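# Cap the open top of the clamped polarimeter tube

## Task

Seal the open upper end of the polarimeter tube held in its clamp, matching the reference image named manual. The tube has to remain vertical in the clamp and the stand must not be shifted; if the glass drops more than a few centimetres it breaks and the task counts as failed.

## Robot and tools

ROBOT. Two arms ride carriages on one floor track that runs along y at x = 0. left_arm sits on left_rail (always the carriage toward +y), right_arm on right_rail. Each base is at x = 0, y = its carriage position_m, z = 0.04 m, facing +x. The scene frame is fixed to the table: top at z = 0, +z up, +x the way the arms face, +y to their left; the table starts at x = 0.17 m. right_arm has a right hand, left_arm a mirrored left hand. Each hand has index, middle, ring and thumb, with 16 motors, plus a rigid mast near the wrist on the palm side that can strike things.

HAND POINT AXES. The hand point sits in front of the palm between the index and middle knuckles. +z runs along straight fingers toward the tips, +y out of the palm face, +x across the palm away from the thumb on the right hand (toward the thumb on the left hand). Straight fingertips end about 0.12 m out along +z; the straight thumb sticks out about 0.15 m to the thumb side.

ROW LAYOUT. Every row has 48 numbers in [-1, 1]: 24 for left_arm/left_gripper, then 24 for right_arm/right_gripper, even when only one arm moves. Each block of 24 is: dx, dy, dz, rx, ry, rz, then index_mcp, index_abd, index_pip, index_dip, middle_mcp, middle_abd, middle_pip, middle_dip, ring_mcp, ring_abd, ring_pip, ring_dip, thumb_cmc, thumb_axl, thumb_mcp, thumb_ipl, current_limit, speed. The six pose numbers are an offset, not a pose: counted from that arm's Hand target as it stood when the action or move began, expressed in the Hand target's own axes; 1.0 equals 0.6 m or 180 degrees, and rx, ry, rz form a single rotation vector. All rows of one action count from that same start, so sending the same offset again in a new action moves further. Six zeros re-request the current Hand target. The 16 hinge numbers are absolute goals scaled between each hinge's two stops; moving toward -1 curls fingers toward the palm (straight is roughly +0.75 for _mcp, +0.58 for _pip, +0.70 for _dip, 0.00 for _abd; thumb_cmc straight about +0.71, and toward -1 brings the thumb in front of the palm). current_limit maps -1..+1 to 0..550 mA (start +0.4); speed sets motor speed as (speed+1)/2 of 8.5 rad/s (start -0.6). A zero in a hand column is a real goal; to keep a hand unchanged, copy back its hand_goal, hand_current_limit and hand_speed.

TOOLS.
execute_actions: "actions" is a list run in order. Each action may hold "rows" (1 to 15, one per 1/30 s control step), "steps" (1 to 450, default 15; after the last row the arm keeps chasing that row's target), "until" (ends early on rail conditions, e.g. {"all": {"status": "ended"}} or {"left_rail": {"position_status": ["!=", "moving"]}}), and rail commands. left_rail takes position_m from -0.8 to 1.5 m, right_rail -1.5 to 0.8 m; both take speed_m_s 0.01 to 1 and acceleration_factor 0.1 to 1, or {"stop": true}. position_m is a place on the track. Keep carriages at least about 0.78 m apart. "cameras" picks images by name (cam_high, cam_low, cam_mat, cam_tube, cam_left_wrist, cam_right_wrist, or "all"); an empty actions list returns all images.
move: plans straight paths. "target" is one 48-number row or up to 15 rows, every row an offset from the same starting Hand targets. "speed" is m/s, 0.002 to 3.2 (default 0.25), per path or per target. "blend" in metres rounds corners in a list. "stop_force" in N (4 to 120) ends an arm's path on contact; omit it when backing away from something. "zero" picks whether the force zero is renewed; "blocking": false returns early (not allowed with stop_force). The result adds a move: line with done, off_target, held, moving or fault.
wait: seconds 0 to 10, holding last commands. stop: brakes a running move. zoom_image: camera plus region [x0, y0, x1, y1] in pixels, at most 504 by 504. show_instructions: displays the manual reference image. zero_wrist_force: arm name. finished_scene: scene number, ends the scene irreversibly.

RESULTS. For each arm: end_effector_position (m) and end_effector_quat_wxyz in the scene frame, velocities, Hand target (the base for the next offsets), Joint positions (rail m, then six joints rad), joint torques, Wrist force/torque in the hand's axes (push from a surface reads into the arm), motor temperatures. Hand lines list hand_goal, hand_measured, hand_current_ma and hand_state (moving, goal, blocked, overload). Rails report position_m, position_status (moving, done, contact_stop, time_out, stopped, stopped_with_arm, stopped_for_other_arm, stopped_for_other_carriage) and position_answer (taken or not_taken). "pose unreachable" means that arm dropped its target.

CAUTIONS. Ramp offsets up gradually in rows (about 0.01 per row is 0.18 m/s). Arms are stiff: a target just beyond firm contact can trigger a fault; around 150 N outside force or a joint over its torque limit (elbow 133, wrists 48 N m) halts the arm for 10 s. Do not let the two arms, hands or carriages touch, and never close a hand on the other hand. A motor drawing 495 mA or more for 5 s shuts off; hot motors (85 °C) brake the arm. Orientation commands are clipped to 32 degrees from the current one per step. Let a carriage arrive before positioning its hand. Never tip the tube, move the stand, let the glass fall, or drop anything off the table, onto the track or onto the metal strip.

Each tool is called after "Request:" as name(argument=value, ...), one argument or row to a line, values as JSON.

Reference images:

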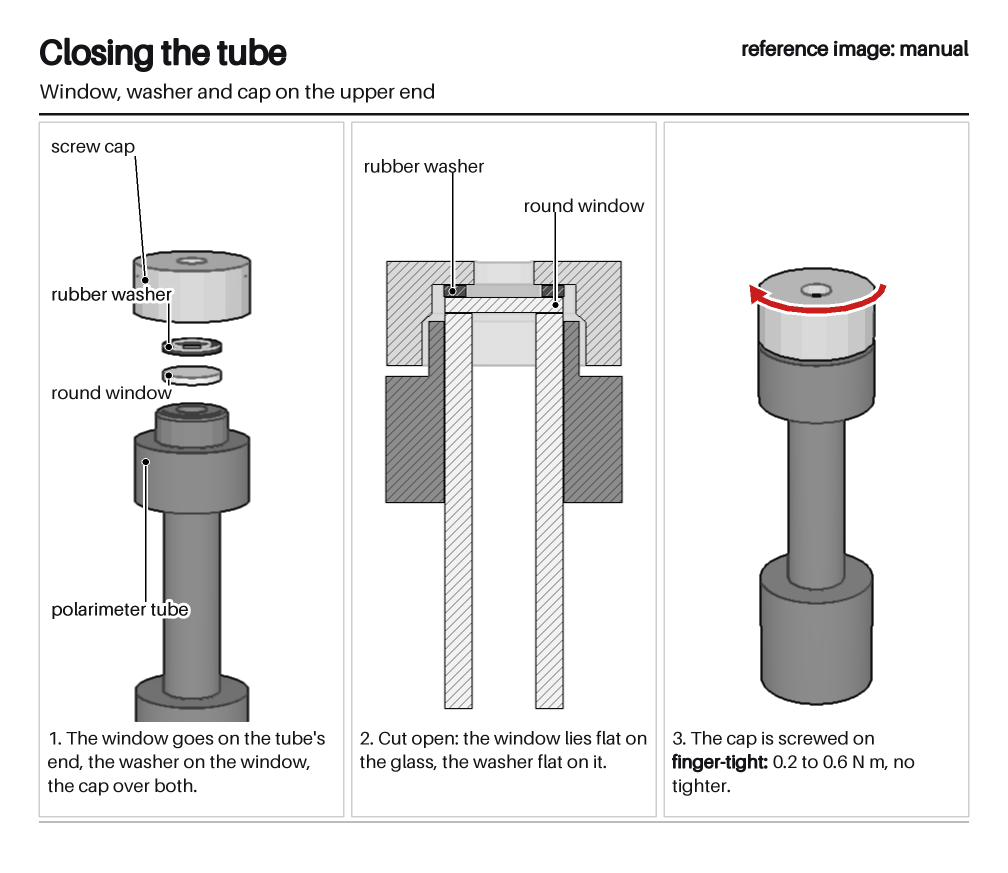

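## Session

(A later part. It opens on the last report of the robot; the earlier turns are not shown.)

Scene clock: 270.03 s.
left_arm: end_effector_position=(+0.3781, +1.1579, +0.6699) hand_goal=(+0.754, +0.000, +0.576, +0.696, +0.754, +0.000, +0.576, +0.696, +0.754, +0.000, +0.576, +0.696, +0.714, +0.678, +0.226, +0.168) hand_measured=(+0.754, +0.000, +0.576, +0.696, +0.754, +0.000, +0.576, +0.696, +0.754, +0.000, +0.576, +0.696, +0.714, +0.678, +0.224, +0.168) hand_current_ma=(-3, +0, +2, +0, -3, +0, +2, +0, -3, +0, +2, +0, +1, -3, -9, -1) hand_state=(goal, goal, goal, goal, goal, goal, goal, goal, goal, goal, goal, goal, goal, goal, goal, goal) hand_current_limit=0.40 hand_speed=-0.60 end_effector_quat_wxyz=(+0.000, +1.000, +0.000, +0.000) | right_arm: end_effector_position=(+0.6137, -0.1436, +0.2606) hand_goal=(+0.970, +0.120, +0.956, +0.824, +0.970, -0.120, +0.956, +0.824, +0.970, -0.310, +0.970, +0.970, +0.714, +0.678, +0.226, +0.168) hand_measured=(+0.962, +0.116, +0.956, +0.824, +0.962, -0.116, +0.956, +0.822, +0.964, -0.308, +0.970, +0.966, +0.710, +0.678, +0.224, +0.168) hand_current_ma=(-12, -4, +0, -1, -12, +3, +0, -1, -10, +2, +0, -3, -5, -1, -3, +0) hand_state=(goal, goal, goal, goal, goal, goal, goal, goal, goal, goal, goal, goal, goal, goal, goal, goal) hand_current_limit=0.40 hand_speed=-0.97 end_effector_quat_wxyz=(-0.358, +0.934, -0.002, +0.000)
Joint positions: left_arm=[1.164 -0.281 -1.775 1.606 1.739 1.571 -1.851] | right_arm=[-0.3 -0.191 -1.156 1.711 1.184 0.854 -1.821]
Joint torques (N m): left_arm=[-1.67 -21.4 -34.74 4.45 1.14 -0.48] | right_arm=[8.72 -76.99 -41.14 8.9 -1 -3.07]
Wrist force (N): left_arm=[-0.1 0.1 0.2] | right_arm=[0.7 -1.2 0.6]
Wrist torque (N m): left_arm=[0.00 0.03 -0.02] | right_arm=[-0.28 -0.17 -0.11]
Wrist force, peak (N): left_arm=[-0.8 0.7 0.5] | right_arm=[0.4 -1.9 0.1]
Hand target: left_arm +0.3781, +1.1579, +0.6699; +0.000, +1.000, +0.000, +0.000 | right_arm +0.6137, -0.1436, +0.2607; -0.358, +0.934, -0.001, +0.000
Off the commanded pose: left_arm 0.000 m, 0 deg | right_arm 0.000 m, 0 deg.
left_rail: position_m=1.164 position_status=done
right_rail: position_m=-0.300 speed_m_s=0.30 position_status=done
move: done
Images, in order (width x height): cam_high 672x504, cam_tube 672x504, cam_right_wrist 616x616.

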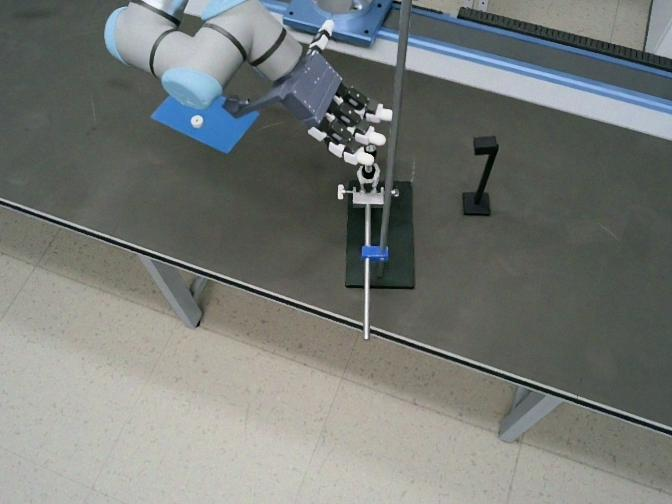

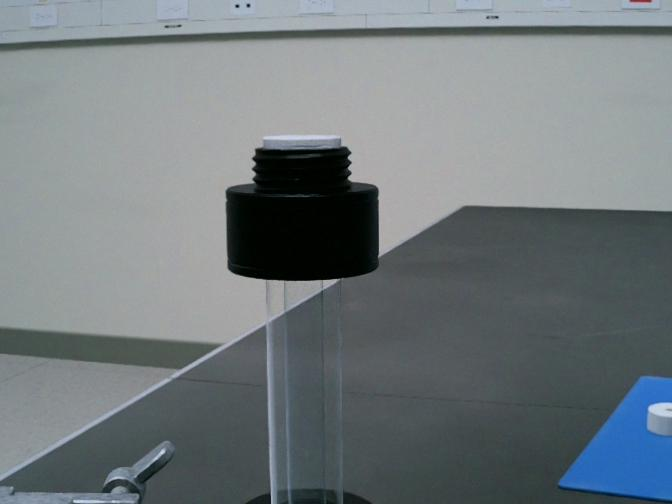

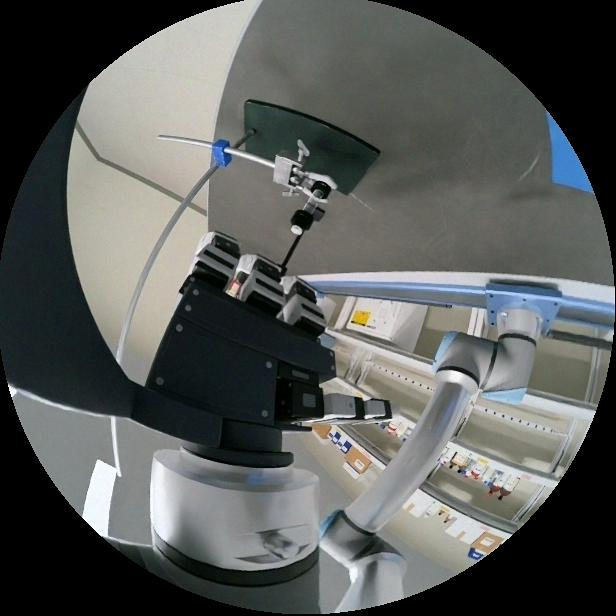

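Request:
move(
  target=[
    [0,0,0,0,0,0,0.754,0,0.576,0.696,0.754,0,0.576,0.696,0.754,0,0.576,0.696,0.714,0.678,0.226,0.168,0.4,-0.6,0,-0.0669,-0.0743,0,0,0,0.97,0.12,0.956,0.823,0.97,-0.12,0.956,0.823,0.97,-0.31,0.97,0.97,0.714,0.678,0.226,0.168,0.4,-0.97],
    [0,0,0,0,0,0,0.754,0,0.576,0.696,0.754,0,0.576,0.696,0.754,0,0.576,0.696,0.714,0.678,0.226,0.168,0.4,-0.6,-0.1478,-0.24613,0.08705,-0.0389,0,0,0.97,0.12,0.956,0.823,0.97,-0.12,0.956,0.823,0.97,-0.31,0.97,0.97,0.714,0.678,0.226,0.168,0.4,-0.97],
    [0,0,0,0,0,0,0.754,0,0.576,0.696,0.754,0,0.576,0.696,0.754,0,0.576,0.696,0.714,0.678,0.226,0.168,0.4,-0.6,-0.1478,-0.17843,0.16223,-0.0389,0,0,0.97,0.12,0.956,0.823,0.97,-0.12,0.956,0.823,0.97,-0.31,0.97,0.97,0.714,0.678,0.226,0.168,0.4,-0.97],
  ],
  speed=[0.1, 0.15, 0.06],
  blend=[0.02, 0.02, 0],
  cameras=["cam_tube", "cam_high", "cam_mat", "cam_right_wrist"],
)

Request:
zoom_image(
  camera="cam_right_wrist",
  region=[255, 85, 315, 145],
)

Request:
zoom_image(
  camera="cam_right_wrist",
  region=[275, 105, 305, 135],
)

Request:
zoom_image(
  camera="cam_high",
  region=[354, 132, 384, 162],
)

Request:
zoom_image(
  camera="cam_tube",
  region=[250, 110, 350, 180],
)

Scene clock: 324.07 s.
left_arm: end_effector_position=(+0.3781, +1.1579, +0.6699) hand_goal=(+0.754, +0.000, +0.576, +0.696, +0.754, +0.000, +0.576, +0.696, +0.754, +0.000, +0.576, +0.696, +0.714, +0.678, +0.226, +0.168) hand_measured=(+0.754, +0.000, +0.576, +0.696, +0.754, +0.000, +0.576, +0.696, +0.754, +0.000, +0.576, +0.696, +0.714, +0.678, +0.224, +0.168) hand_current_ma=(-3, +0, +2, +0, -3, +0, +2, +0, -3, +0, +2, +0, +1, -3, -9, -1) hand_state=(goal, goal, goal, goal, goal, goal, goal, goal, goal, goal, goal, goal, goal, goal, goal, goal) hand_current_limit=0.40 hand_speed=-0.60 end_effector_quat_wxyz=(+0.000, +1.000, +0.000, +0.000) | right_arm: end_effector_position=(+0.5254, +0.0013, +0.2602) hand_goal=(+0.970, +0.120, +0.956, +0.824, +0.970, -0.120, +0.956, +0.824, +0.970, -0.310, +0.970, +0.970, +0.714, +0.678, +0.226, +0.168) hand_measured=(+0.962, +0.116, +0.956, +0.824, +0.962, -0.116, +0.956, +0.822, +0.964, -0.308, +0.970, +0.966, +0.710, +0.678, +0.224, +0.168) hand_current_ma=(-13, -4, +0, -1, -12, +3, +0, -1, -10, +2, +0, -3, -5, -1, -3, +0) hand_state=(goal, goal, goal, goal, goal, goal, goal, goal, goal, goal, goal, goal, goal, goal, goal, goal) hand_current_limit=0.40 hand_speed=-0.97 end_effector_quat_wxyz=(-0.301, +0.954, -0.001, +0.000)
Joint positions: left_arm=[1.164 -0.281 -1.775 1.606 1.739 1.571 -1.851] | right_arm=[-0.3 0.099 -1.253 1.772 0.982 0.963 -1.447]
Joint torques (N m): left_arm=[-1.4 -21.57 -34.41 4.43 1.14 -0.37] | right_arm=[16.39 -44.7 -26.19 -0.01 1.18 3.19]
Wrist force (N): left_arm=[-0.1 0.4 0.3] | right_arm=[0.8 -1.1 0.6]
Wrist torque (N m): left_arm=[0.01 0.02 -0.02] | right_arm=[-0.25 -0.19 -0.20]
Wrist force, peak (N): left_arm=[-0.1 0.7 0.9] | right_arm=[0.6 -1.8 0.6]
Hand target: left_arm +0.3781, +1.1579, +0.6699; +0.000, +1.000, +0.000, +0.000 | right_arm +0.5254, +0.0013, +0.2601; -0.301, +0.954, -0.001, +0.000
Off the commanded pose: left_arm 0.000 m, 0 deg | right_arm 0.000 m, 0 deg.
left_rail: position_m=1.164 position_status=done
right_rail: position_m=-0.300 speed_m_s=0.30 position_status=done
move: done
Images, in order (width x height): cam_high 672x504, cam_mat 672x504, cam_tube 672x504, cam_right_wrist 616x616.

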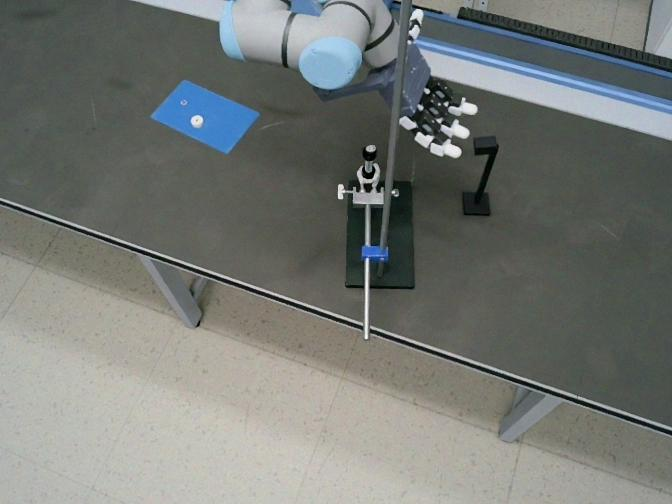

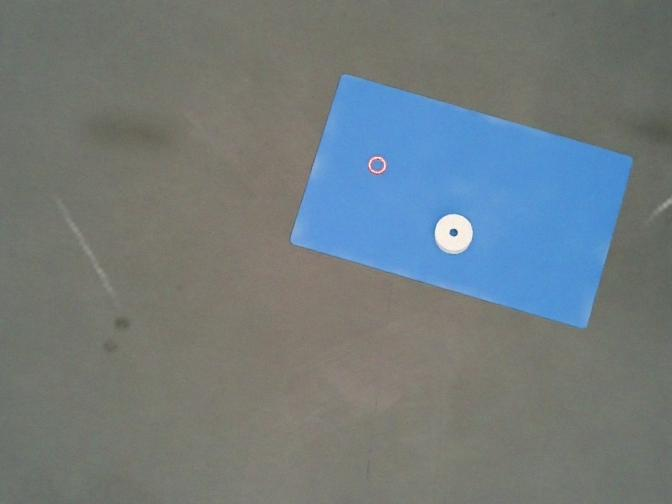

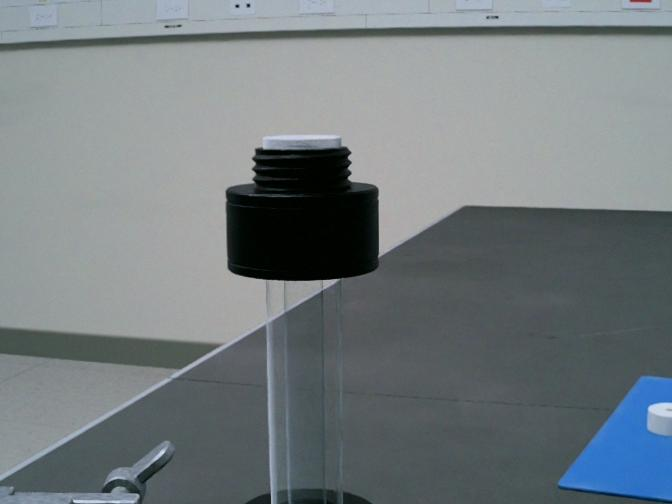

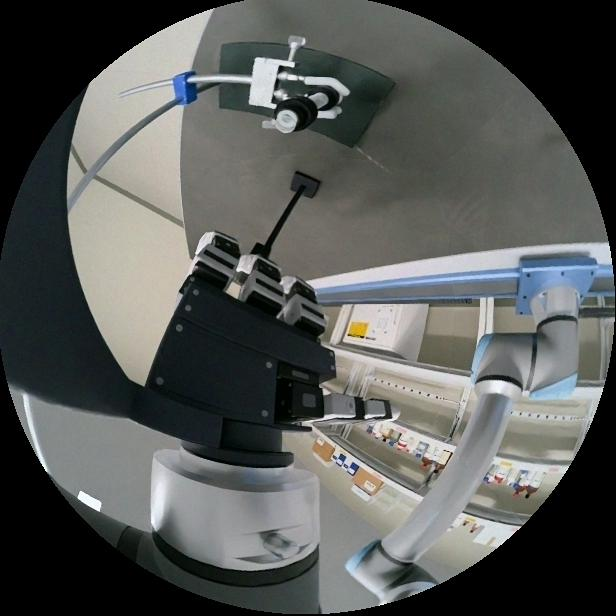

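Scaled by 8.400 from the camera's 616x616 image, which has a finer 880x880 frame.

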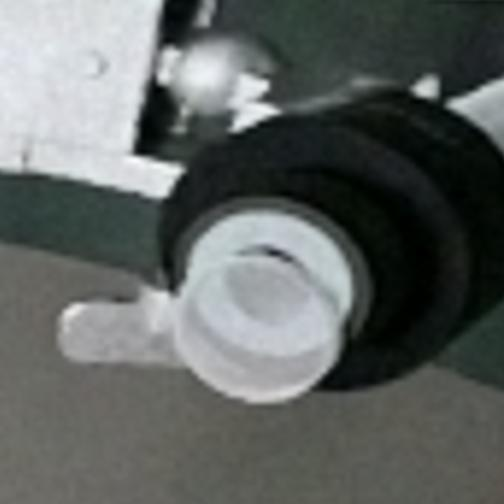

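Scaled by 16.800 from the camera's 616x616 image, which has a finer 880x880 frame.

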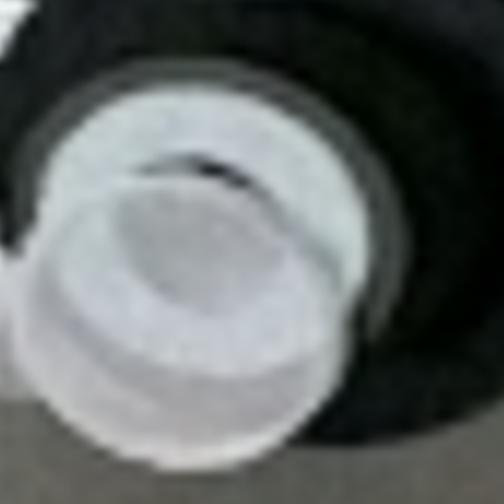

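Scaled by 16.800 from the camera's 672x504 image, which has a finer 960x720 frame.

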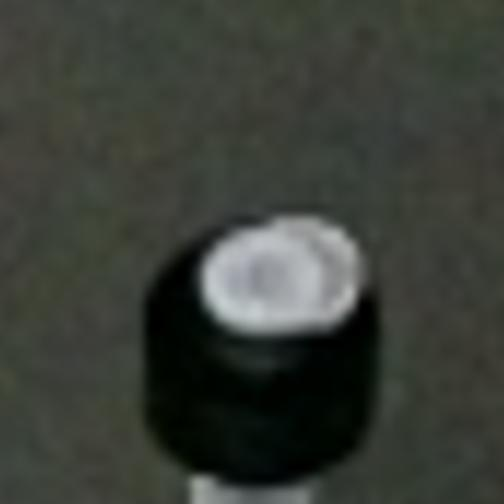

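Scaled by 5.040 from the camera's 672x504 image, which has a finer 960x720 frame.

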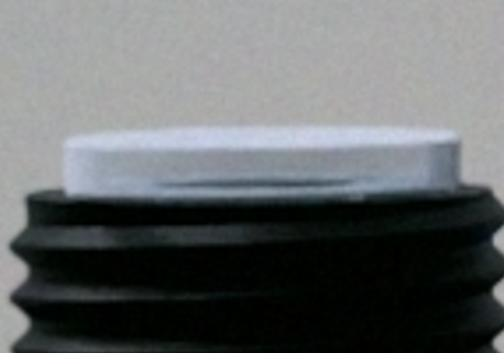

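Request:
zoom_image(
  camera="cam_right_wrist",
  region=[270, 105, 306, 141],
)

Request:
zoom_image(
  camera="cam_high",
  region=[359, 138, 383, 162],
)

Request:
zoom_image(
  camera="cam_tube",
  region=[240, 120, 360, 160],
)

Scaled by 14.000 from the camera's 616x616 image, which has a finer 880x880 frame.

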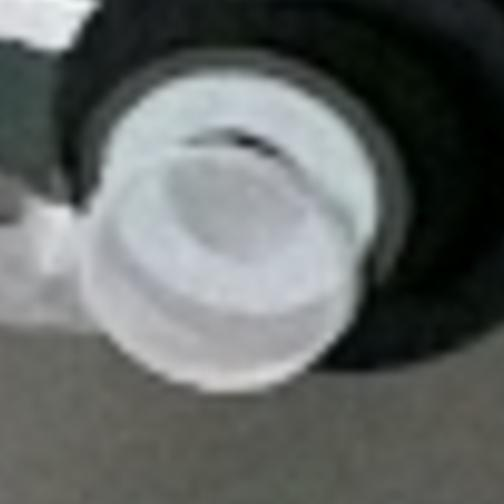

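Scaled by 21.000 from the camera's 672x504 image, which has a finer 960x720 frame.

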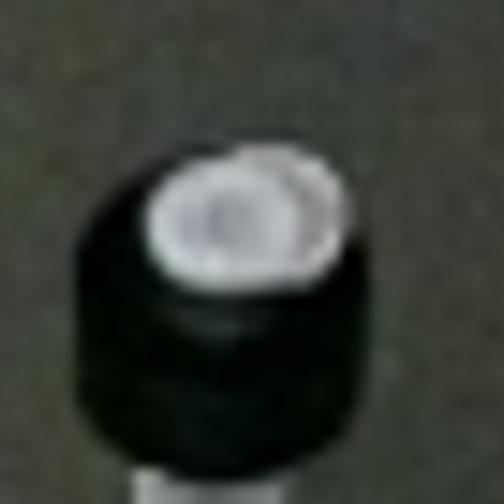

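Scaled by 4.200 from the camera's 672x504 image, which has a finer 960x720 frame.

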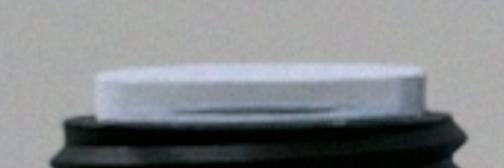

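Request:
move(
  target=[
    [0,0,0,0,0,0,0.754,0,0.576,0.696,0.754,0,0.576,0.696,0.754,0,0.576,0.696,0.714,0.678,0.226,0.168,0.4,-0.6,0,-0.05736,-0.08192,0,0,0,0.97,0.12,0.956,0.823,0.97,-0.12,0.956,0.823,0.97,-0.31,0.97,0.97,0.714,0.678,0.226,0.168,0.4,-0.97],
    [0,0,0,0,0,0,0.754,0,0.576,0.696,0.754,0,0.576,0.696,0.754,0,0.576,0.696,0.714,0.678,0.226,0.168,0.4,-0.6,0.147,0.14047,-0.22044,0.0389,0,0,0.97,0.12,0.956,0.823,0.97,-0.12,0.956,0.823,0.97,-0.31,0.97,0.97,0.714,0.678,0.226,0.168,0.4,-0.97],
    [0,0,0,0,0,0,0.754,0,0.576,0.696,0.754,0,0.576,0.696,0.754,0,0.576,0.696,0.714,0.678,0.226,0.168,0.4,-0.6,0.147,0.25538,-0.05632,0.0389,0,0,0.97,0.12,0.956,0.823,0.97,-0.12,0.956,0.823,0.97,-0.31,0.97,0.97,0.714,0.678,0.226,0.168,0.4,-0.97],
    [0,0,0,0,0,0,0.754,0,0.576,0.696,0.754,0,0.576,0.696,0.754,0,0.576,0.696,0.714,0.678,0.226,0.168,0.4,-0.6,0.147,0.2661,-0.04103,0.0389,0,0,0.97,0.12,0.956,0.823,0.97,-0.12,0.956,0.823,0.97,-0.31,0.97,0.97,0.714,0.678,0.226,0.168,0.4,-0.97],
  ],
  speed=[0.06, 0.15, 0.06, 0.01],
  blend=[0.02, 0.02, 0.002, 0],
  cameras=["cam_tube"],
)

Request:
zoom_image(
  camera="cam_tube",
  region=[200, 80, 400, 200],
)

Scene clock: 461.97 s.
left_arm: end_effector_position=(+0.3781, +1.1579, +0.6699) hand_goal=(+0.754, +0.000, +0.576, +0.696, +0.754, +0.000, +0.576, +0.696, +0.754, +0.000, +0.576, +0.696, +0.714, +0.678, +0.226, +0.168) hand_measured=(+0.754, +0.000, +0.576, +0.696, +0.754, +0.000, +0.576, +0.696, +0.754, +0.000, +0.576, +0.696, +0.714, +0.678, +0.224, +0.168) hand_current_ma=(-3, +0, +2, +0, -3, +0, +2, +0, -3, +0, +2, +0, +1, -3, -9, -1) hand_state=(goal, goal, goal, goal, goal, goal, goal, goal, goal, goal, goal, goal, goal, goal, goal, goal) hand_current_limit=0.40 hand_speed=-0.60 end_effector_quat_wxyz=(+0.000, +1.000, +0.000, +0.000) | right_arm: end_effector_position=(+0.6132, -0.1438, +0.1887) hand_goal=(+0.970, +0.120, +0.956, +0.824, +0.970, -0.120, +0.956, +0.824, +0.970, -0.310, +0.970, +0.970, +0.714, +0.678, +0.226, +0.168) hand_measured=(+0.962, +0.116, +0.956, +0.824, +0.962, -0.116, +0.956, +0.822, +0.964, -0.308, +0.970, +0.966, +0.710, +0.678, +0.224, +0.168) hand_current_ma=(-13, -4, +0, -1, -12, +3, +0, -1, -10, +2, +0, -3, -5, -1, -3, +0) hand_state=(goal, goal, goal, goal, goal, goal, goal, goal, goal, goal, goal, goal, goal, goal, goal, goal) hand_current_limit=0.40 hand_speed=-0.97 end_effector_quat_wxyz=(-0.358, +0.934, -0.001, +0.000) end_effector_velocity=(+0.001, +0.000, -0.002) end_effector_angular_velocity=(-0.001, -0.003, +0.001)
Joint positions: left_arm=[1.164 -0.281 -1.775 1.606 1.739 1.571 -1.851] | right_arm=[-0.3 -0.191 -1.089 1.759 1.069 0.854 -1.822]
Joint velocities: left_arm=[within noise] | right_arm=[0 0 0.001 0.001 -0.005 0 -0.001]
Joint torques (N m): left_arm=[-0.27 -21.73 -34.53 4.33 1.22 -0.34] | right_arm=[-6.74 -50.13 -23.2 0.96 -4.29 3.21]
Wrist force (N): left_arm=[0.2 0.4 0.3] | right_arm=[0.4 -1.2 0.7]
Wrist torque (N m): left_arm=[0.03 -0.01 0.01] | right_arm=[-0.27 -0.11 -0.10]
Wrist force, peak (N): left_arm=[-1.0 0.8 0.0] | right_arm=[0.4 -2.2 0.9]
Hand target: left_arm +0.3781, +1.1579, +0.6699; +0.000, +1.000, +0.000, +0.000 | right_arm +0.6132, -0.1438, +0.1885; -0.358, +0.934, -0.001, +0.000
Off the commanded pose: left_arm 0.000 m, 0 deg | right_arm 0.000 m, 0 deg.
left_rail: position_m=1.164 position_status=done
right_rail: position_m=-0.300 speed_m_s=0.30 position_status=done
move: done
Images, in order (width x height): cam_tube 672x504.

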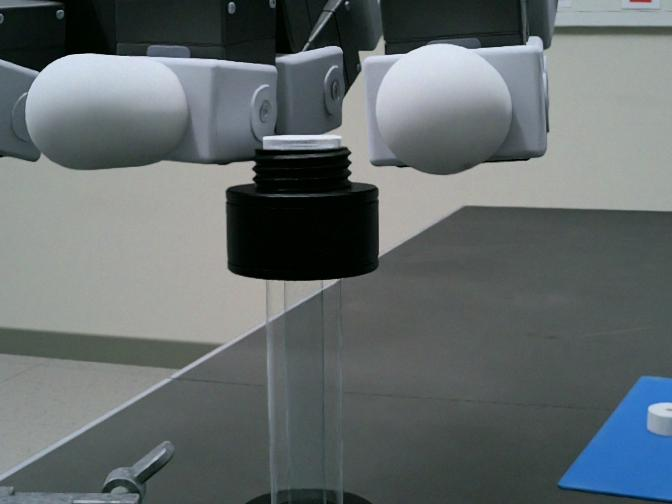

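Scaled by 2.520 from the camera's 672x504 image, which has a finer 960x720 frame.

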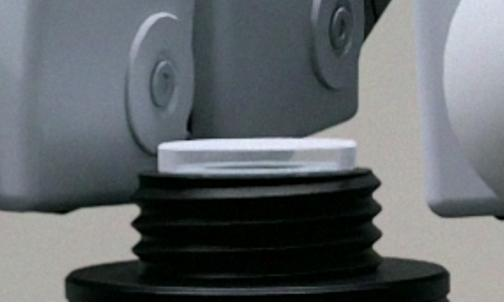

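Request:
move(
  target=[
    [0,0,0,0,0,0,0.754,0,0.576,0.696,0.754,0,0.576,0.696,0.754,0,0.576,0.696,0.714,0.678,0.226,0.168,0.4,-0.6,0,0,0,0,0,0,0.97,0.0,0.956,0.823,0.97,0.01,0.956,0.823,0.97,-0.31,0.97,0.97,0.714,0.678,0.226,0.168,0.4,-0.95],
    [0,0,0,0,0,0,0.754,0,0.576,0.696,0.754,0,0.576,0.696,0.754,0,0.576,0.696,0.714,0.678,0.226,0.168,0.4,-0.6,0,0,0,0,0,0,0.97,-0.035,0.956,0.823,0.97,0.035,0.956,0.823,0.97,-0.31,0.97,0.97,0.714,0.678,0.226,0.168,0.4,-0.97],
  ],
  speed=0.02,
  cameras=["cam_tube"],
)

Request:
zoom_image(
  camera="cam_tube",
  region=[200, 80, 400, 200],
)

Scene clock: 471.27 s.
left_arm: end_effector_position=(+0.3781, +1.1579, +0.6699) hand_goal=(+0.754, +0.000, +0.576, +0.696, +0.754, +0.000, +0.576, +0.696, +0.754, +0.000, +0.576, +0.696, +0.714, +0.678, +0.226, +0.168) hand_measured=(+0.754, +0.000, +0.576, +0.696, +0.754, +0.000, +0.576, +0.696, +0.754, +0.000, +0.576, +0.696, +0.714, +0.678, +0.224, +0.168) hand_current_ma=(-3, +0, +2, +0, -3, +0, +2, +0, -3, +0, +2, +0, +1, -3, -9, -1) hand_state=(goal, goal, goal, goal, goal, goal, goal, goal, goal, goal, goal, goal, goal, goal, goal, goal) hand_current_limit=0.40 hand_speed=-0.60 end_effector_quat_wxyz=(+0.000, +1.000, +0.000, +0.000) | right_arm: end_effector_position=(+0.6132, -0.1438, +0.1885) hand_goal=(+0.970, -0.034, +0.956, +0.824, +0.970, +0.036, +0.956, +0.824, +0.970, -0.310, +0.970, +0.970, +0.714, +0.678, +0.226, +0.168) hand_measured=(+0.962, +0.016, +0.956, +0.824, +0.962, -0.056, +0.956, +0.822, +0.964, -0.308, +0.970, +0.966, +0.710, +0.678, +0.224, +0.168) hand_current_ma=(-13, +113, +0, -1, -12, -251, +0, -1, -10, +2, +0, -3, -5, -1, -3, +0) hand_state=(goal, blocked, goal, goal, goal, blocked, goal, goal, goal, goal, goal, goal, goal, goal, goal, goal) hand_current_limit=0.40 hand_speed=-0.97 end_effector_quat_wxyz=(-0.358, +0.934, -0.001, +0.000)
Joint positions: left_arm=[1.164 -0.281 -1.775 1.606 1.739 1.571 -1.851] | right_arm=[-0.3 -0.191 -1.089 1.759 1.069 0.854 -1.822]
Joint torques (N m): left_arm=[-2.14 -20.28 -34.08 4.5 1.47 -0.37] | right_arm=[7.95 -52.35 -22.4 2.31 -3.6 2.94]
Wrist force (N): left_arm=[-0.5 0.0 0.2] | right_arm=[2.7 -1.8 1.2]
Wrist torque (N m): left_arm=[-0.01 0.08 -0.05] | right_arm=[-0.36 0.00 0.16]
Wrist force, peak (N): left_arm=[-0.3 0.8 0.5] | right_arm=[3.0 -1.5 1.1]
Hand target: left_arm +0.3781, +1.1579, +0.6699; +0.000, +1.000, +0.000, +0.000 | right_arm +0.6132, -0.1438, +0.1885; -0.358, +0.934, -0.001, +0.000
Off the commanded pose: left_arm 0.000 m, 0 deg | right_arm 0.000 m, 0 deg.
left_rail: position_m=1.164 position_status=done
right_rail: position_m=-0.300 speed_m_s=0.30 position_status=done
move: done
Images, in order (width x height): cam_tube 672x504.

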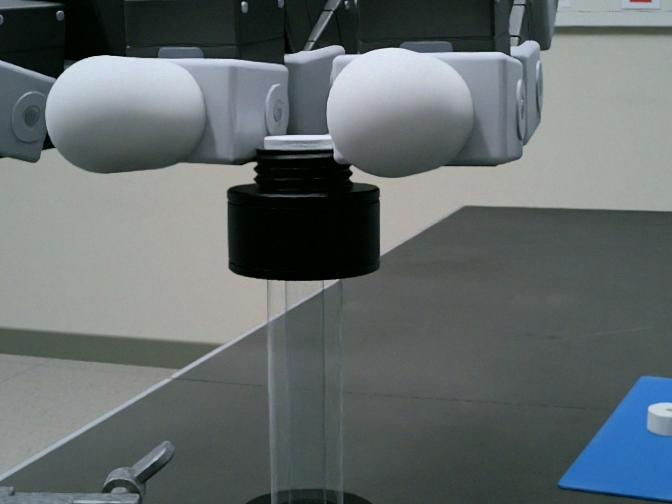

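Scaled by 2.520 from the camera's 672x504 image, which has a finer 960x720 frame.

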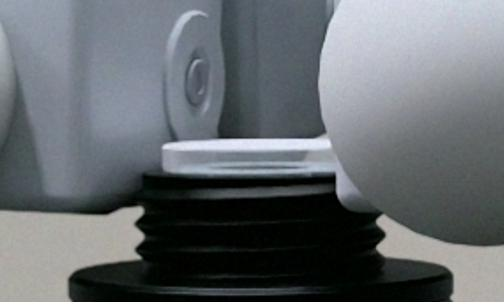

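Request:
move(
  target=[
    [0,0,0,0,0,0,0.754,0,0.576,0.696,0.754,0,0.576,0.696,0.754,0,0.576,0.696,0.714,0.678,0.226,0.168,0.4,-0.6,0,0,0,0,0,0,0.97,0.12,0.956,0.823,0.97,-0.12,0.956,0.823,0.97,-0.31,0.97,0.97,0.714,0.678,0.226,0.168,0.4,-0.95],
    [0,0,0,0,0,0,0.754,0,0.576,0.696,0.754,0,0.576,0.696,0.754,0,0.576,0.696,0.714,0.678,0.226,0.168,0.4,-0.6,0.0005,-0.002788,-0.003096,0,0,0,0.97,0.12,0.956,0.823,0.97,-0.12,0.956,0.823,0.97,-0.31,0.97,0.97,0.714,0.678,0.226,0.168,0.4,-0.95],
    [0,0,0,0,0,0,0.754,0,0.576,0.696,0.754,0,0.576,0.696,0.754,0,0.576,0.696,0.714,0.678,0.226,0.168,0.4,-0.6,0.0005,-0.002788,-0.003096,0,0,0,0.97,0.0,0.956,0.823,0.97,0.01,0.956,0.823,0.97,-0.31,0.97,0.97,0.714,0.678,0.226,0.168,0.4,-0.95],
    [0,0,0,0,0,0,0.754,0,0.576,0.696,0.754,0,0.576,0.696,0.754,0,0.576,0.696,0.714,0.678,0.226,0.168,0.4,-0.6,0.0005,-0.002788,-0.003096,0,0,0,0.97,-0.035,0.956,0.823,0.97,0.035,0.956,0.823,0.97,-0.31,0.97,0.97,0.714,0.678,0.226,0.168,0.4,-0.97],
  ],
  speed=0.01,
  cameras=["cam_tube"],
)

Request:
zoom_image(
  camera="cam_tube",
  region=[200, 80, 400, 200],
)

Scene clock: 505.37 s.
left_arm: end_effector_position=(+0.3781, +1.1579, +0.6699) hand_goal=(+0.754, +0.000, +0.576, +0.696, +0.754, +0.000, +0.576, +0.696, +0.754, +0.000, +0.576, +0.696, +0.714, +0.678, +0.226, +0.168) hand_measured=(+0.754, +0.000, +0.576, +0.696, +0.754, +0.000, +0.576, +0.696, +0.754, +0.000, +0.576, +0.696, +0.714, +0.678, +0.224, +0.168) hand_current_ma=(-3, +0, +2, +0, -3, +0, +2, +0, -3, +0, +2, +0, +1, -3, -9, -1) hand_state=(goal, goal, goal, goal, goal, goal, goal, goal, goal, goal, goal, goal, goal, goal, goal, goal) hand_current_limit=0.40 hand_speed=-0.60 end_effector_quat_wxyz=(+0.000, +1.000, +0.000, +0.000) | right_arm: end_effector_position=(+0.6135, -0.1438, +0.1911) hand_goal=(+0.970, -0.034, +0.956, +0.824, +0.970, +0.036, +0.956, +0.824, +0.970, -0.310, +0.970, +0.970, +0.714, +0.678, +0.226, +0.168) hand_measured=(+0.962, +0.006, +0.956, +0.824, +0.966, -0.008, +0.956, +0.822, +0.964, -0.308, +0.970, +0.966, +0.710, +0.678, +0.224, +0.168) hand_current_ma=(-13, +85, +0, -1, -5, -93, +0, -1, -10, +2, +0, -3, -5, -1, -3, +0) hand_state=(goal, blocked, goal, goal, goal, blocked, goal, goal, goal, goal, goal, goal, goal, goal, goal, goal) hand_current_limit=0.40 hand_speed=-0.97 end_effector_quat_wxyz=(-0.358, +0.934, -0.001, +0.000)
Joint positions: left_arm=[1.164 -0.281 -1.775 1.606 1.739 1.571 -1.851] | right_arm=[-0.3 -0.191 -1.091 1.757 1.073 0.854 -1.822]
Joint torques (N m): left_arm=[-1.98 -21.75 -34.41 4.42 1.45 -0.39] | right_arm=[11 -77.16 -34.59 7.82 -3.38 3.07]
Wrist force (N): left_arm=[0.0 0.1 0.8] | right_arm=[0.6 -1.8 0.0]
Wrist torque (N m): left_arm=[-0.05 0.02 0.00] | right_arm=[-0.14 -0.09 -0.09]
Wrist force, peak (N): left_arm=[-0.7 0.4 0.8] | right_arm=[3.2 -1.7 1.2]
Hand target: left_arm +0.3781, +1.1579, +0.6699; +0.000, +1.000, +0.000, +0.000 | right_arm +0.6135, -0.1438, +0.1910; -0.358, +0.934, -0.001, +0.000
Off the commanded pose: left_arm 0.000 m, 0 deg | right_arm 0.000 m, 0 deg.
left_rail: position_m=1.164 position_status=done
right_rail: position_m=-0.300 speed_m_s=0.30 position_status=done
move: done
Images, in order (width x height): cam_tube 672x504.

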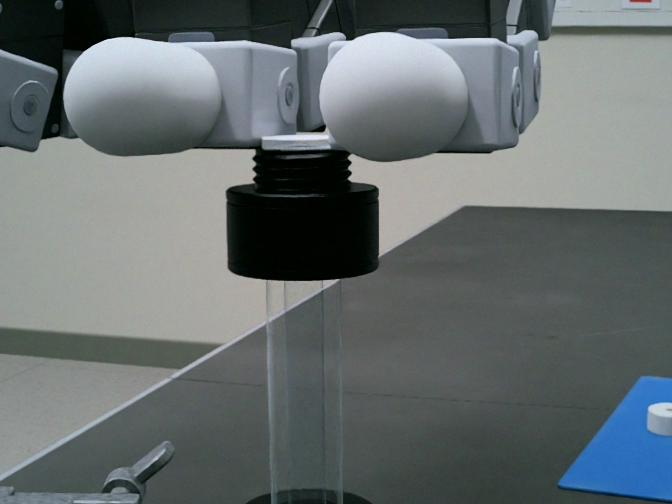

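Scaled by 2.520 from the camera's 672x504 image, which has a finer 960x720 frame.

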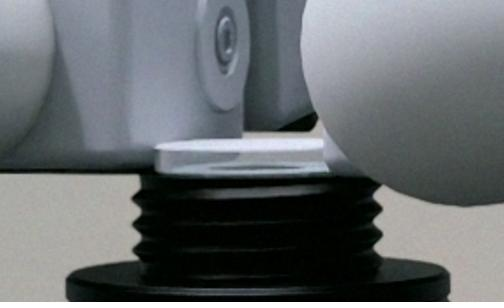

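Request:
move(
  target=[
    [0,0,0,0,0,0,0.754,0,0.576,0.696,0.754,0,0.576,0.696,0.754,0,0.576,0.696,0.714,0.678,0.226,0.168,0.4,-0.6,0,-0.001115,-0.001238,0,0,0,0.97,-0.035,0.956,0.823,0.97,0.035,0.956,0.823,0.97,-0.31,0.97,0.97,0.714,0.678,0.226,0.168,0.4,-0.97],
    [0,0,0,0,0,0,0.754,0,0.576,0.696,0.754,0,0.576,0.696,0.754,0,0.576,0.696,0.714,0.678,0.226,0.168,0.4,-0.6,0.00233,0.005078,-0.006814,0,0,0,0.97,-0.035,0.956,0.823,0.97,0.035,0.956,0.823,0.97,-0.31,0.97,0.97,0.714,0.678,0.226,0.168,0.4,-0.97],
    [0,0,0,0,0,0,0.754,0,0.576,0.696,0.754,0,0.576,0.696,0.754,0,0.576,0.696,0.714,0.678,0.226,0.168,0.4,-0.6,0.00233,0.00597,-0.005824,0,0,0,0.97,-0.035,0.956,0.823,0.97,0.035,0.956,0.823,0.97,-0.31,0.97,0.97,0.714,0.678,0.226,0.168,0.4,-0.97],
  ],
  speed=[0.005, 0.01, 0.005],
  cameras=["cam_tube"],
)

Request:
zoom_image(
  camera="cam_tube",
  region=[200, 80, 400, 200],
)

Scene clock: 516.37 s.
left_arm: end_effector_position=(+0.3781, +1.1579, +0.6699) hand_goal=(+0.754, +0.000, +0.576, +0.696, +0.754, +0.000, +0.576, +0.696, +0.754, +0.000, +0.576, +0.696, +0.714, +0.678, +0.226, +0.168) hand_measured=(+0.754, +0.000, +0.576, +0.696, +0.754, +0.000, +0.576, +0.696, +0.754, +0.000, +0.576, +0.696, +0.714, +0.678, +0.224, +0.168) hand_current_ma=(-3, +0, +2, +0, -3, +0, +2, +0, -3, +0, +2, +0, +1, -3, -9, -1) hand_state=(goal, goal, goal, goal, goal, goal, goal, goal, goal, goal, goal, goal, goal, goal, goal, goal) hand_current_limit=0.40 hand_speed=-0.60 end_effector_quat_wxyz=(+0.000, +1.000, +0.000, +0.000) | right_arm: end_effector_position=(+0.6149, -0.1488, +0.1914) hand_goal=(+0.970, -0.034, +0.956, +0.824, +0.970, +0.036, +0.956, +0.824, +0.970, -0.310, +0.970, +0.970, +0.714, +0.678, +0.226, +0.168) hand_measured=(+0.962, +0.006, +0.956, +0.824, +0.962, -0.008, +0.956, +0.822, +0.964, -0.308, +0.970, +0.966, +0.710, +0.678, +0.224, +0.168) hand_current_ma=(-13, +85, +0, -1, -11, -92, +0, -1, -10, +2, +0, -3, -5, -1, -3, +0) hand_state=(goal, blocked, goal, goal, goal, blocked, goal, goal, goal, goal, goal, goal, goal, goal, goal, goal) hand_current_limit=0.40 hand_speed=-0.97 end_effector_quat_wxyz=(-0.358, +0.934, -0.001, +0.000)
Joint positions: left_arm=[1.164 -0.281 -1.775 1.606 1.739 1.571 -1.851] | right_arm=[-0.3 -0.199 -1.089 1.755 1.079 0.855 -1.832]
Joint torques (N m): left_arm=[-1.12 -22.58 -34.51 4.48 1.53 -0.36] | right_arm=[-19.23 -50 -24 0.66 0.96 -3.82]
Wrist force (N): left_arm=[0.1 0.5 -0.2] | right_arm=[0.4 -1.1 0.5]
Wrist torque (N m): left_arm=[0.08 -0.02 0.00] | right_arm=[-0.22 -0.12 -0.09]
Wrist force, peak (N): left_arm=[-0.4 0.6 0.8] | right_arm=[1.0 -2.3 -0.2]
Hand target: left_arm +0.3781, +1.1579, +0.6699; +0.000, +1.000, +0.000, +0.000 | right_arm +0.6148, -0.1488, +0.1912; -0.358, +0.934, -0.001, +0.000
Off the commanded pose: left_arm 0.000 m, 0 deg | right_arm 0.000 m, 0 deg.
left_rail: position_m=1.164 position_status=done
right_rail: position_m=-0.300 speed_m_s=0.30 position_status=done
move: done
Images, in order (width x height): cam_tube 672x504.

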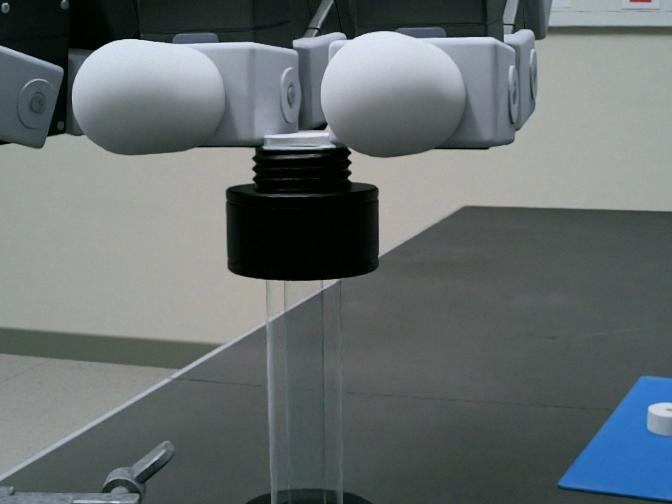

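Scaled by 2.520 from the camera's 672x504 image, which has a finer 960x720 frame.

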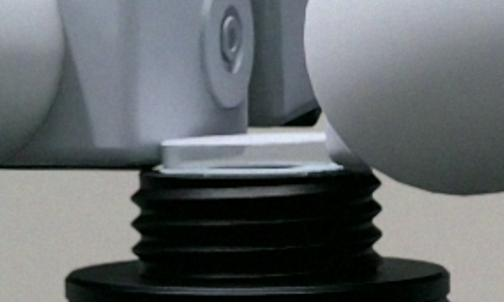

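Request:
move(
  target=[
    [0,0,0,0,0,0,0.754,0,0.576,0.696,0.754,0,0.576,0.696,0.754,0,0.576,0.696,0.714,0.678,0.226,0.168,0.4,-0.6,0,0,0,0,0,0,0.97,0.02,0.956,0.823,0.97,-0.02,0.956,0.823,0.97,-0.31,0.97,0.97,0.714,0.678,0.226,0.168,0.4,-0.98],
    [0,0,0,0,0,0,0.754,0,0.576,0.696,0.754,0,0.576,0.696,0.754,0,0.576,0.696,0.714,0.678,0.226,0.168,0.4,-0.6,0,0,0,0,0,0,0.97,0.12,0.956,0.823,0.97,-0.12,0.956,0.823,0.97,-0.31,0.97,0.97,0.714,0.678,0.226,0.168,0.4,-0.95],
    [0,0,0,0,0,0,0.754,0,0.576,0.696,0.754,0,0.576,0.696,0.754,0,0.576,0.696,0.714,0.678,0.226,0.168,0.4,-0.6,0,-0.00558,-0.0062,0,0,0,0.97,0.12,0.956,0.823,0.97,-0.12,0.956,0.823,0.97,-0.31,0.97,0.97,0.714,0.678,0.226,0.168,0.4,-0.95],
    [0,0,0,0,0,0,0.754,0,0.576,0.696,0.754,0,0.576,0.696,0.754,0,0.576,0.696,0.714,0.678,0.226,0.168,0.4,-0.6,0,-0.11152,-0.12385,0,0,0,0.97,0.12,0.956,0.823,0.97,-0.12,0.956,0.823,0.97,-0.31,0.97,0.97,0.714,0.678,0.226,0.168,0.4,-0.95],
  ],
  speed=[0.01, 0.01, 0.01, 0.1],
  blend=[0, 0, 0.002, 0],
  cameras=["cam_tube", "cam_high", "cam_right_wrist"],
)

Request:
zoom_image(
  camera="cam_tube",
  region=[200, 80, 400, 200],
)

Request:
zoom_image(
  camera="cam_high",
  region=[359, 138, 383, 162],
)

Scene clock: 528.23 s.
left_arm: end_effector_position=(+0.3781, +1.1579, +0.6699) hand_goal=(+0.754, +0.000, +0.576, +0.696, +0.754, +0.000, +0.576, +0.696, +0.754, +0.000, +0.576, +0.696, +0.714, +0.678, +0.226, +0.168) hand_measured=(+0.754, +0.000, +0.576, +0.696, +0.754, +0.000, +0.576, +0.696, +0.754, +0.000, +0.576, +0.696, +0.714, +0.678, +0.224, +0.168) hand_current_ma=(-3, +0, +2, +0, -3, +0, +2, +0, -3, +0, +2, +0, +1, -3, -9, -1) hand_state=(goal, goal, goal, goal, goal, goal, goal, goal, goal, goal, goal, goal, goal, goal, goal, goal) hand_current_limit=0.40 hand_speed=-0.60 end_effector_quat_wxyz=(+0.000, +1.000, +0.000, +0.000) | right_arm: end_effector_position=(+0.6149, -0.1488, +0.2912) hand_goal=(+0.970, +0.120, +0.956, +0.824, +0.970, -0.120, +0.956, +0.824, +0.970, -0.310, +0.970, +0.970, +0.714, +0.678, +0.226, +0.168) hand_measured=(+0.962, +0.116, +0.956, +0.824, +0.962, -0.116, +0.956, +0.822, +0.964, -0.308, +0.970, +0.966, +0.710, +0.678, +0.224, +0.168) hand_current_ma=(-13, -4, +0, -1, -12, +3, +0, -1, -10, +2, +0, -3, -5, -1, -3, +0) hand_state=(goal, goal, goal, goal, goal, goal, goal, goal, goal, goal, goal, goal, goal, goal, goal, goal) hand_current_limit=0.40 hand_speed=-0.95 end_effector_quat_wxyz=(-0.358, +0.934, -0.001, +0.000)
Joint positions: left_arm=[1.164 -0.281 -1.775 1.606 1.739 1.571 -1.851] | right_arm=[-0.3 -0.199 -1.18 1.686 1.24 0.855 -1.832]
Joint torques (N m): left_arm=[-1.54 -21.4 -34.8 4.47 1.61 -0.34] | right_arm=[6.5 -77.68 -42.51 8.72 -2.11 -3.89]
Wrist force (N): left_arm=[0.1 -0.1 0.1] | right_arm=[0.8 -1.4 0.5]
Wrist torque (N m): left_arm=[-0.03 0.00 0.01] | right_arm=[-0.30 -0.20 -0.08]
Wrist force, peak (N): left_arm=[-0.2 0.7 0.8] | right_arm=[0.8 -1.8 0.1]
Hand target: left_arm +0.3781, +1.1579, +0.6699; +0.000, +1.000, +0.000, +0.000 | right_arm +0.6149, -0.1488, +0.2912; -0.358, +0.934, -0.001, +0.000
Off the commanded pose: left_arm 0.000 m, 0 deg | right_arm 0.000 m, 0 deg.
left_rail: position_m=1.164 position_status=done
right_rail: position_m=-0.300 speed_m_s=0.30 position_status=done
move: done
Images, in order (width x height): cam_high 672x504, cam_tube 672x504, cam_right_wrist 616x616.

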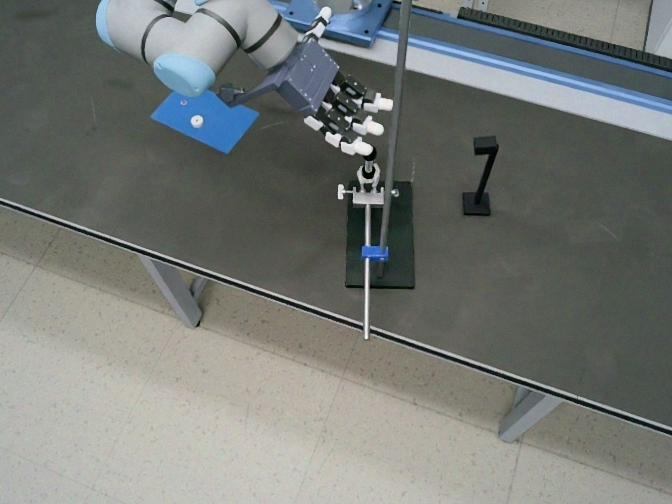

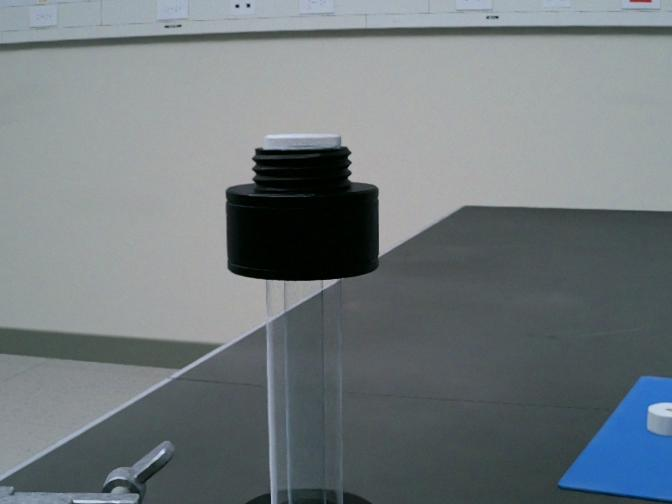

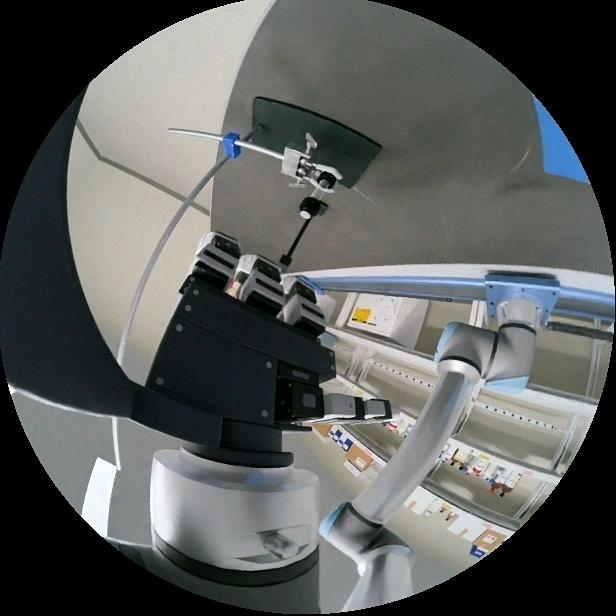

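Scaled by 2.520 from the camera's 672x504 image, which has a finer 960x720 frame.

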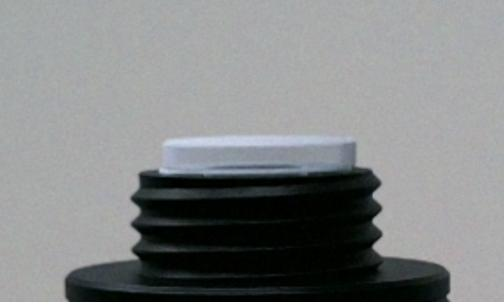

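Scaled by 21.000 from the camera's 672x504 image, which has a finer 960x720 frame.

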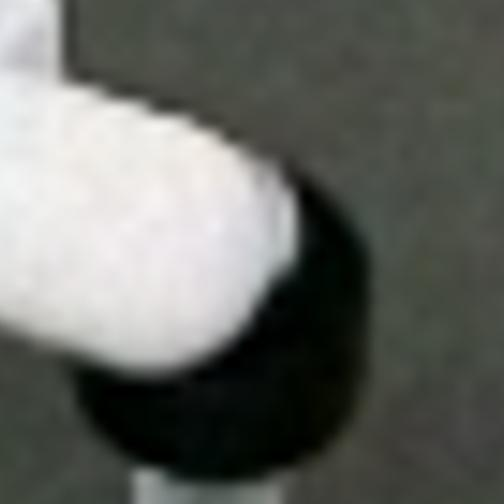

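Request:
move(
  target=[
    [0,0,0,0,0,0,0.754,0,0.576,0.696,0.754,0,0.576,0.696,0.754,0,0.576,0.696,0.714,0.678,0.226,0.168,0.4,-0.6,0,-0.03346,-0.03716,0,0,0,0.97,0.12,0.956,0.823,0.97,-0.12,0.956,0.823,0.97,-0.31,0.97,0.97,0.714,0.678,0.226,0.168,0.4,-0.97],
    [0,0,0,0,0,0,0.754,0,0.576,0.696,0.754,0,0.576,0.696,0.754,0,0.576,0.696,0.714,0.678,0.226,0.168,0.4,-0.6,-0.14917,-0.21935,0.13023,-0.0389,0,0,0.97,0.12,0.956,0.823,0.97,-0.12,0.956,0.823,0.97,-0.31,0.97,0.97,0.714,0.678,0.226,0.168,0.4,-0.97],
    [0,0,0,0,0,0,0.754,0,0.576,0.696,0.754,0,0.576,0.696,0.754,0,0.576,0.696,0.714,0.678,0.226,0.168,0.4,-0.6,-0.14917,-0.15133,0.20578,-0.0389,0,0,0.97,0.12,0.956,0.823,0.97,-0.12,0.956,0.823,0.97,-0.31,0.97,0.97,0.714,0.678,0.226,0.168,0.4,-0.97],
  ],
  speed=[0.1, 0.15, 0.06],
  blend=[0.02, 0.02, 0],
  cameras=["cam_high", "cam_right_wrist"],
)

Request:
zoom_image(
  camera="cam_right_wrist",
  region=[270, 105, 306, 141],
)

Request:
zoom_image(
  camera="cam_right_wrist",
  region=[275, 105, 305, 135],
)

Request:
zoom_image(
  camera="cam_high",
  region=[359, 138, 383, 162],
)

Scene clock: 544.60 s.
left_arm: end_effector_position=(+0.3781, +1.1579, +0.6699) hand_goal=(+0.754, +0.000, +0.576, +0.696, +0.754, +0.000, +0.576, +0.696, +0.754, +0.000, +0.576, +0.696, +0.714, +0.678, +0.226, +0.168) hand_measured=(+0.754, +0.000, +0.576, +0.696, +0.754, +0.000, +0.576, +0.696, +0.754, +0.000, +0.576, +0.696, +0.714, +0.678, +0.224, +0.168) hand_current_ma=(-3, +0, +2, +0, -3, +0, +2, +0, -3, +0, +2, +0, +1, -3, -9, -1) hand_state=(goal, goal, goal, goal, goal, goal, goal, goal, goal, goal, goal, goal, goal, goal, goal, goal) hand_current_limit=0.40 hand_speed=-0.60 end_effector_quat_wxyz=(+0.000, +1.000, +0.000, +0.000) | right_arm: end_effector_position=(+0.5258, +0.0015, +0.2605) hand_goal=(+0.970, +0.120, +0.956, +0.824, +0.970, -0.120, +0.956, +0.824, +0.970, -0.310, +0.970, +0.970, +0.714, +0.678, +0.226, +0.168) hand_measured=(+0.962, +0.116, +0.956, +0.824, +0.962, -0.116, +0.956, +0.822, +0.964, -0.308, +0.970, +0.966, +0.710, +0.678, +0.224, +0.168) hand_current_ma=(-13, -4, +0, -1, -12, +3, +0, -1, -10, +2, +0, -3, -5, -1, -3, +0) hand_state=(goal, goal, goal, goal, goal, goal, goal, goal, goal, goal, goal, goal, goal, goal, goal, goal) hand_current_limit=0.40 hand_speed=-0.97 end_effector_quat_wxyz=(-0.301, +0.954, -0.001, +0.000)
Joint positions: left_arm=[1.164 -0.281 -1.775 1.606 1.739 1.571 -1.851] | right_arm=[-0.3 0.099 -1.253 1.771 0.982 0.963 -1.447]
Joint torques (N m): left_arm=[-1.68 -22.66 -34.43 4.54 1.57 -0.36] | right_arm=[17.03 -42.83 -26.94 0.42 1.05 3.38]
Wrist force (N): left_arm=[0.1 0.4 0.1] | right_arm=[0.3 -1.4 0.5]
Wrist torque (N m): left_arm=[0.04 -0.01 0.00] | right_arm=[-0.30 -0.13 -0.24]
Wrist force, peak (N): left_arm=[0.2 0.6 0.9] | right_arm=[-0.1 -1.9 0.9]
Hand target: left_arm +0.3781, +1.1579, +0.6699; +0.000, +1.000, +0.000, +0.000 | right_arm +0.5258, +0.0015, +0.2603; -0.301, +0.954, -0.001, +0.000
Off the commanded pose: left_arm 0.000 m, 0 deg | right_arm 0.000 m, 0 deg.
left_rail: position_m=1.164 position_status=done
right_rail: position_m=-0.300 speed_m_s=0.30 position_status=done
move: done; blend cut to 0.015 m at target 1
Images, in order (width x height): cam_high 672x504, cam_right_wrist 616x616.

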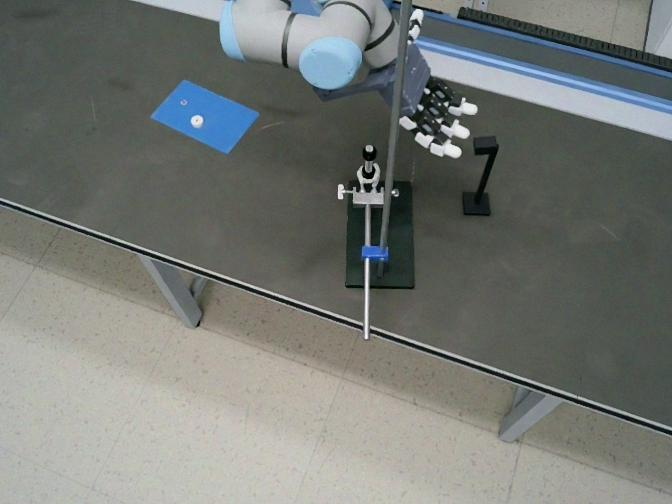

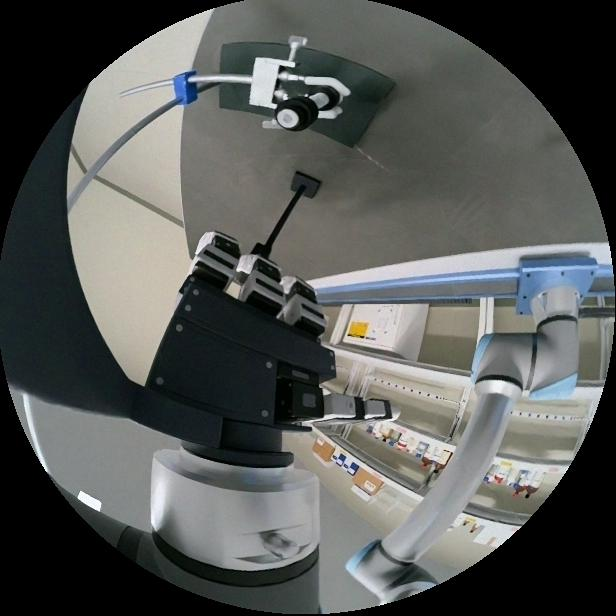

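Scaled by 14.000 from the camera's 616x616 image, which has a finer 880x880 frame.

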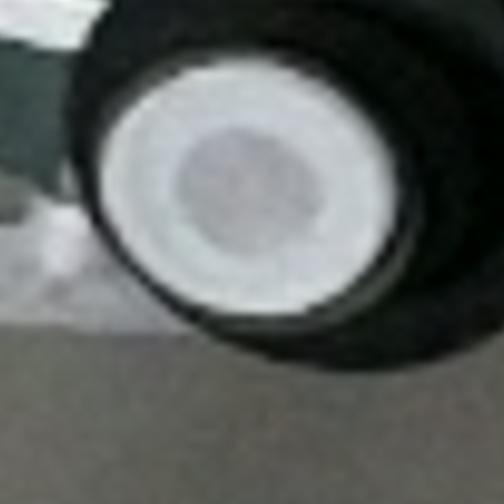

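Scaled by 16.800 from the camera's 616x616 image, which has a finer 880x880 frame.

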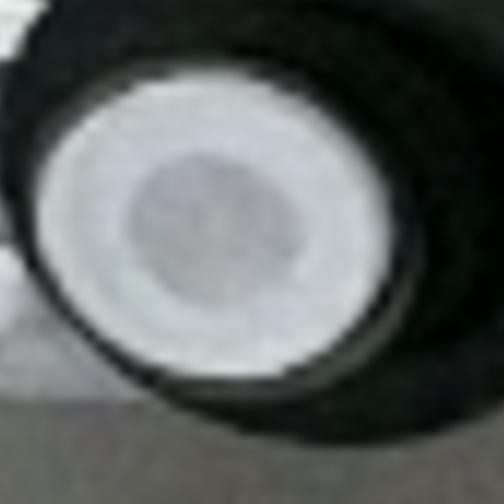

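Scaled by 21.000 from the camera's 672x504 image, which has a finer 960x720 frame.

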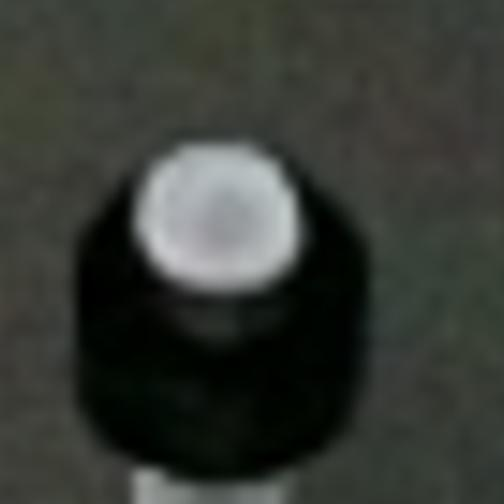

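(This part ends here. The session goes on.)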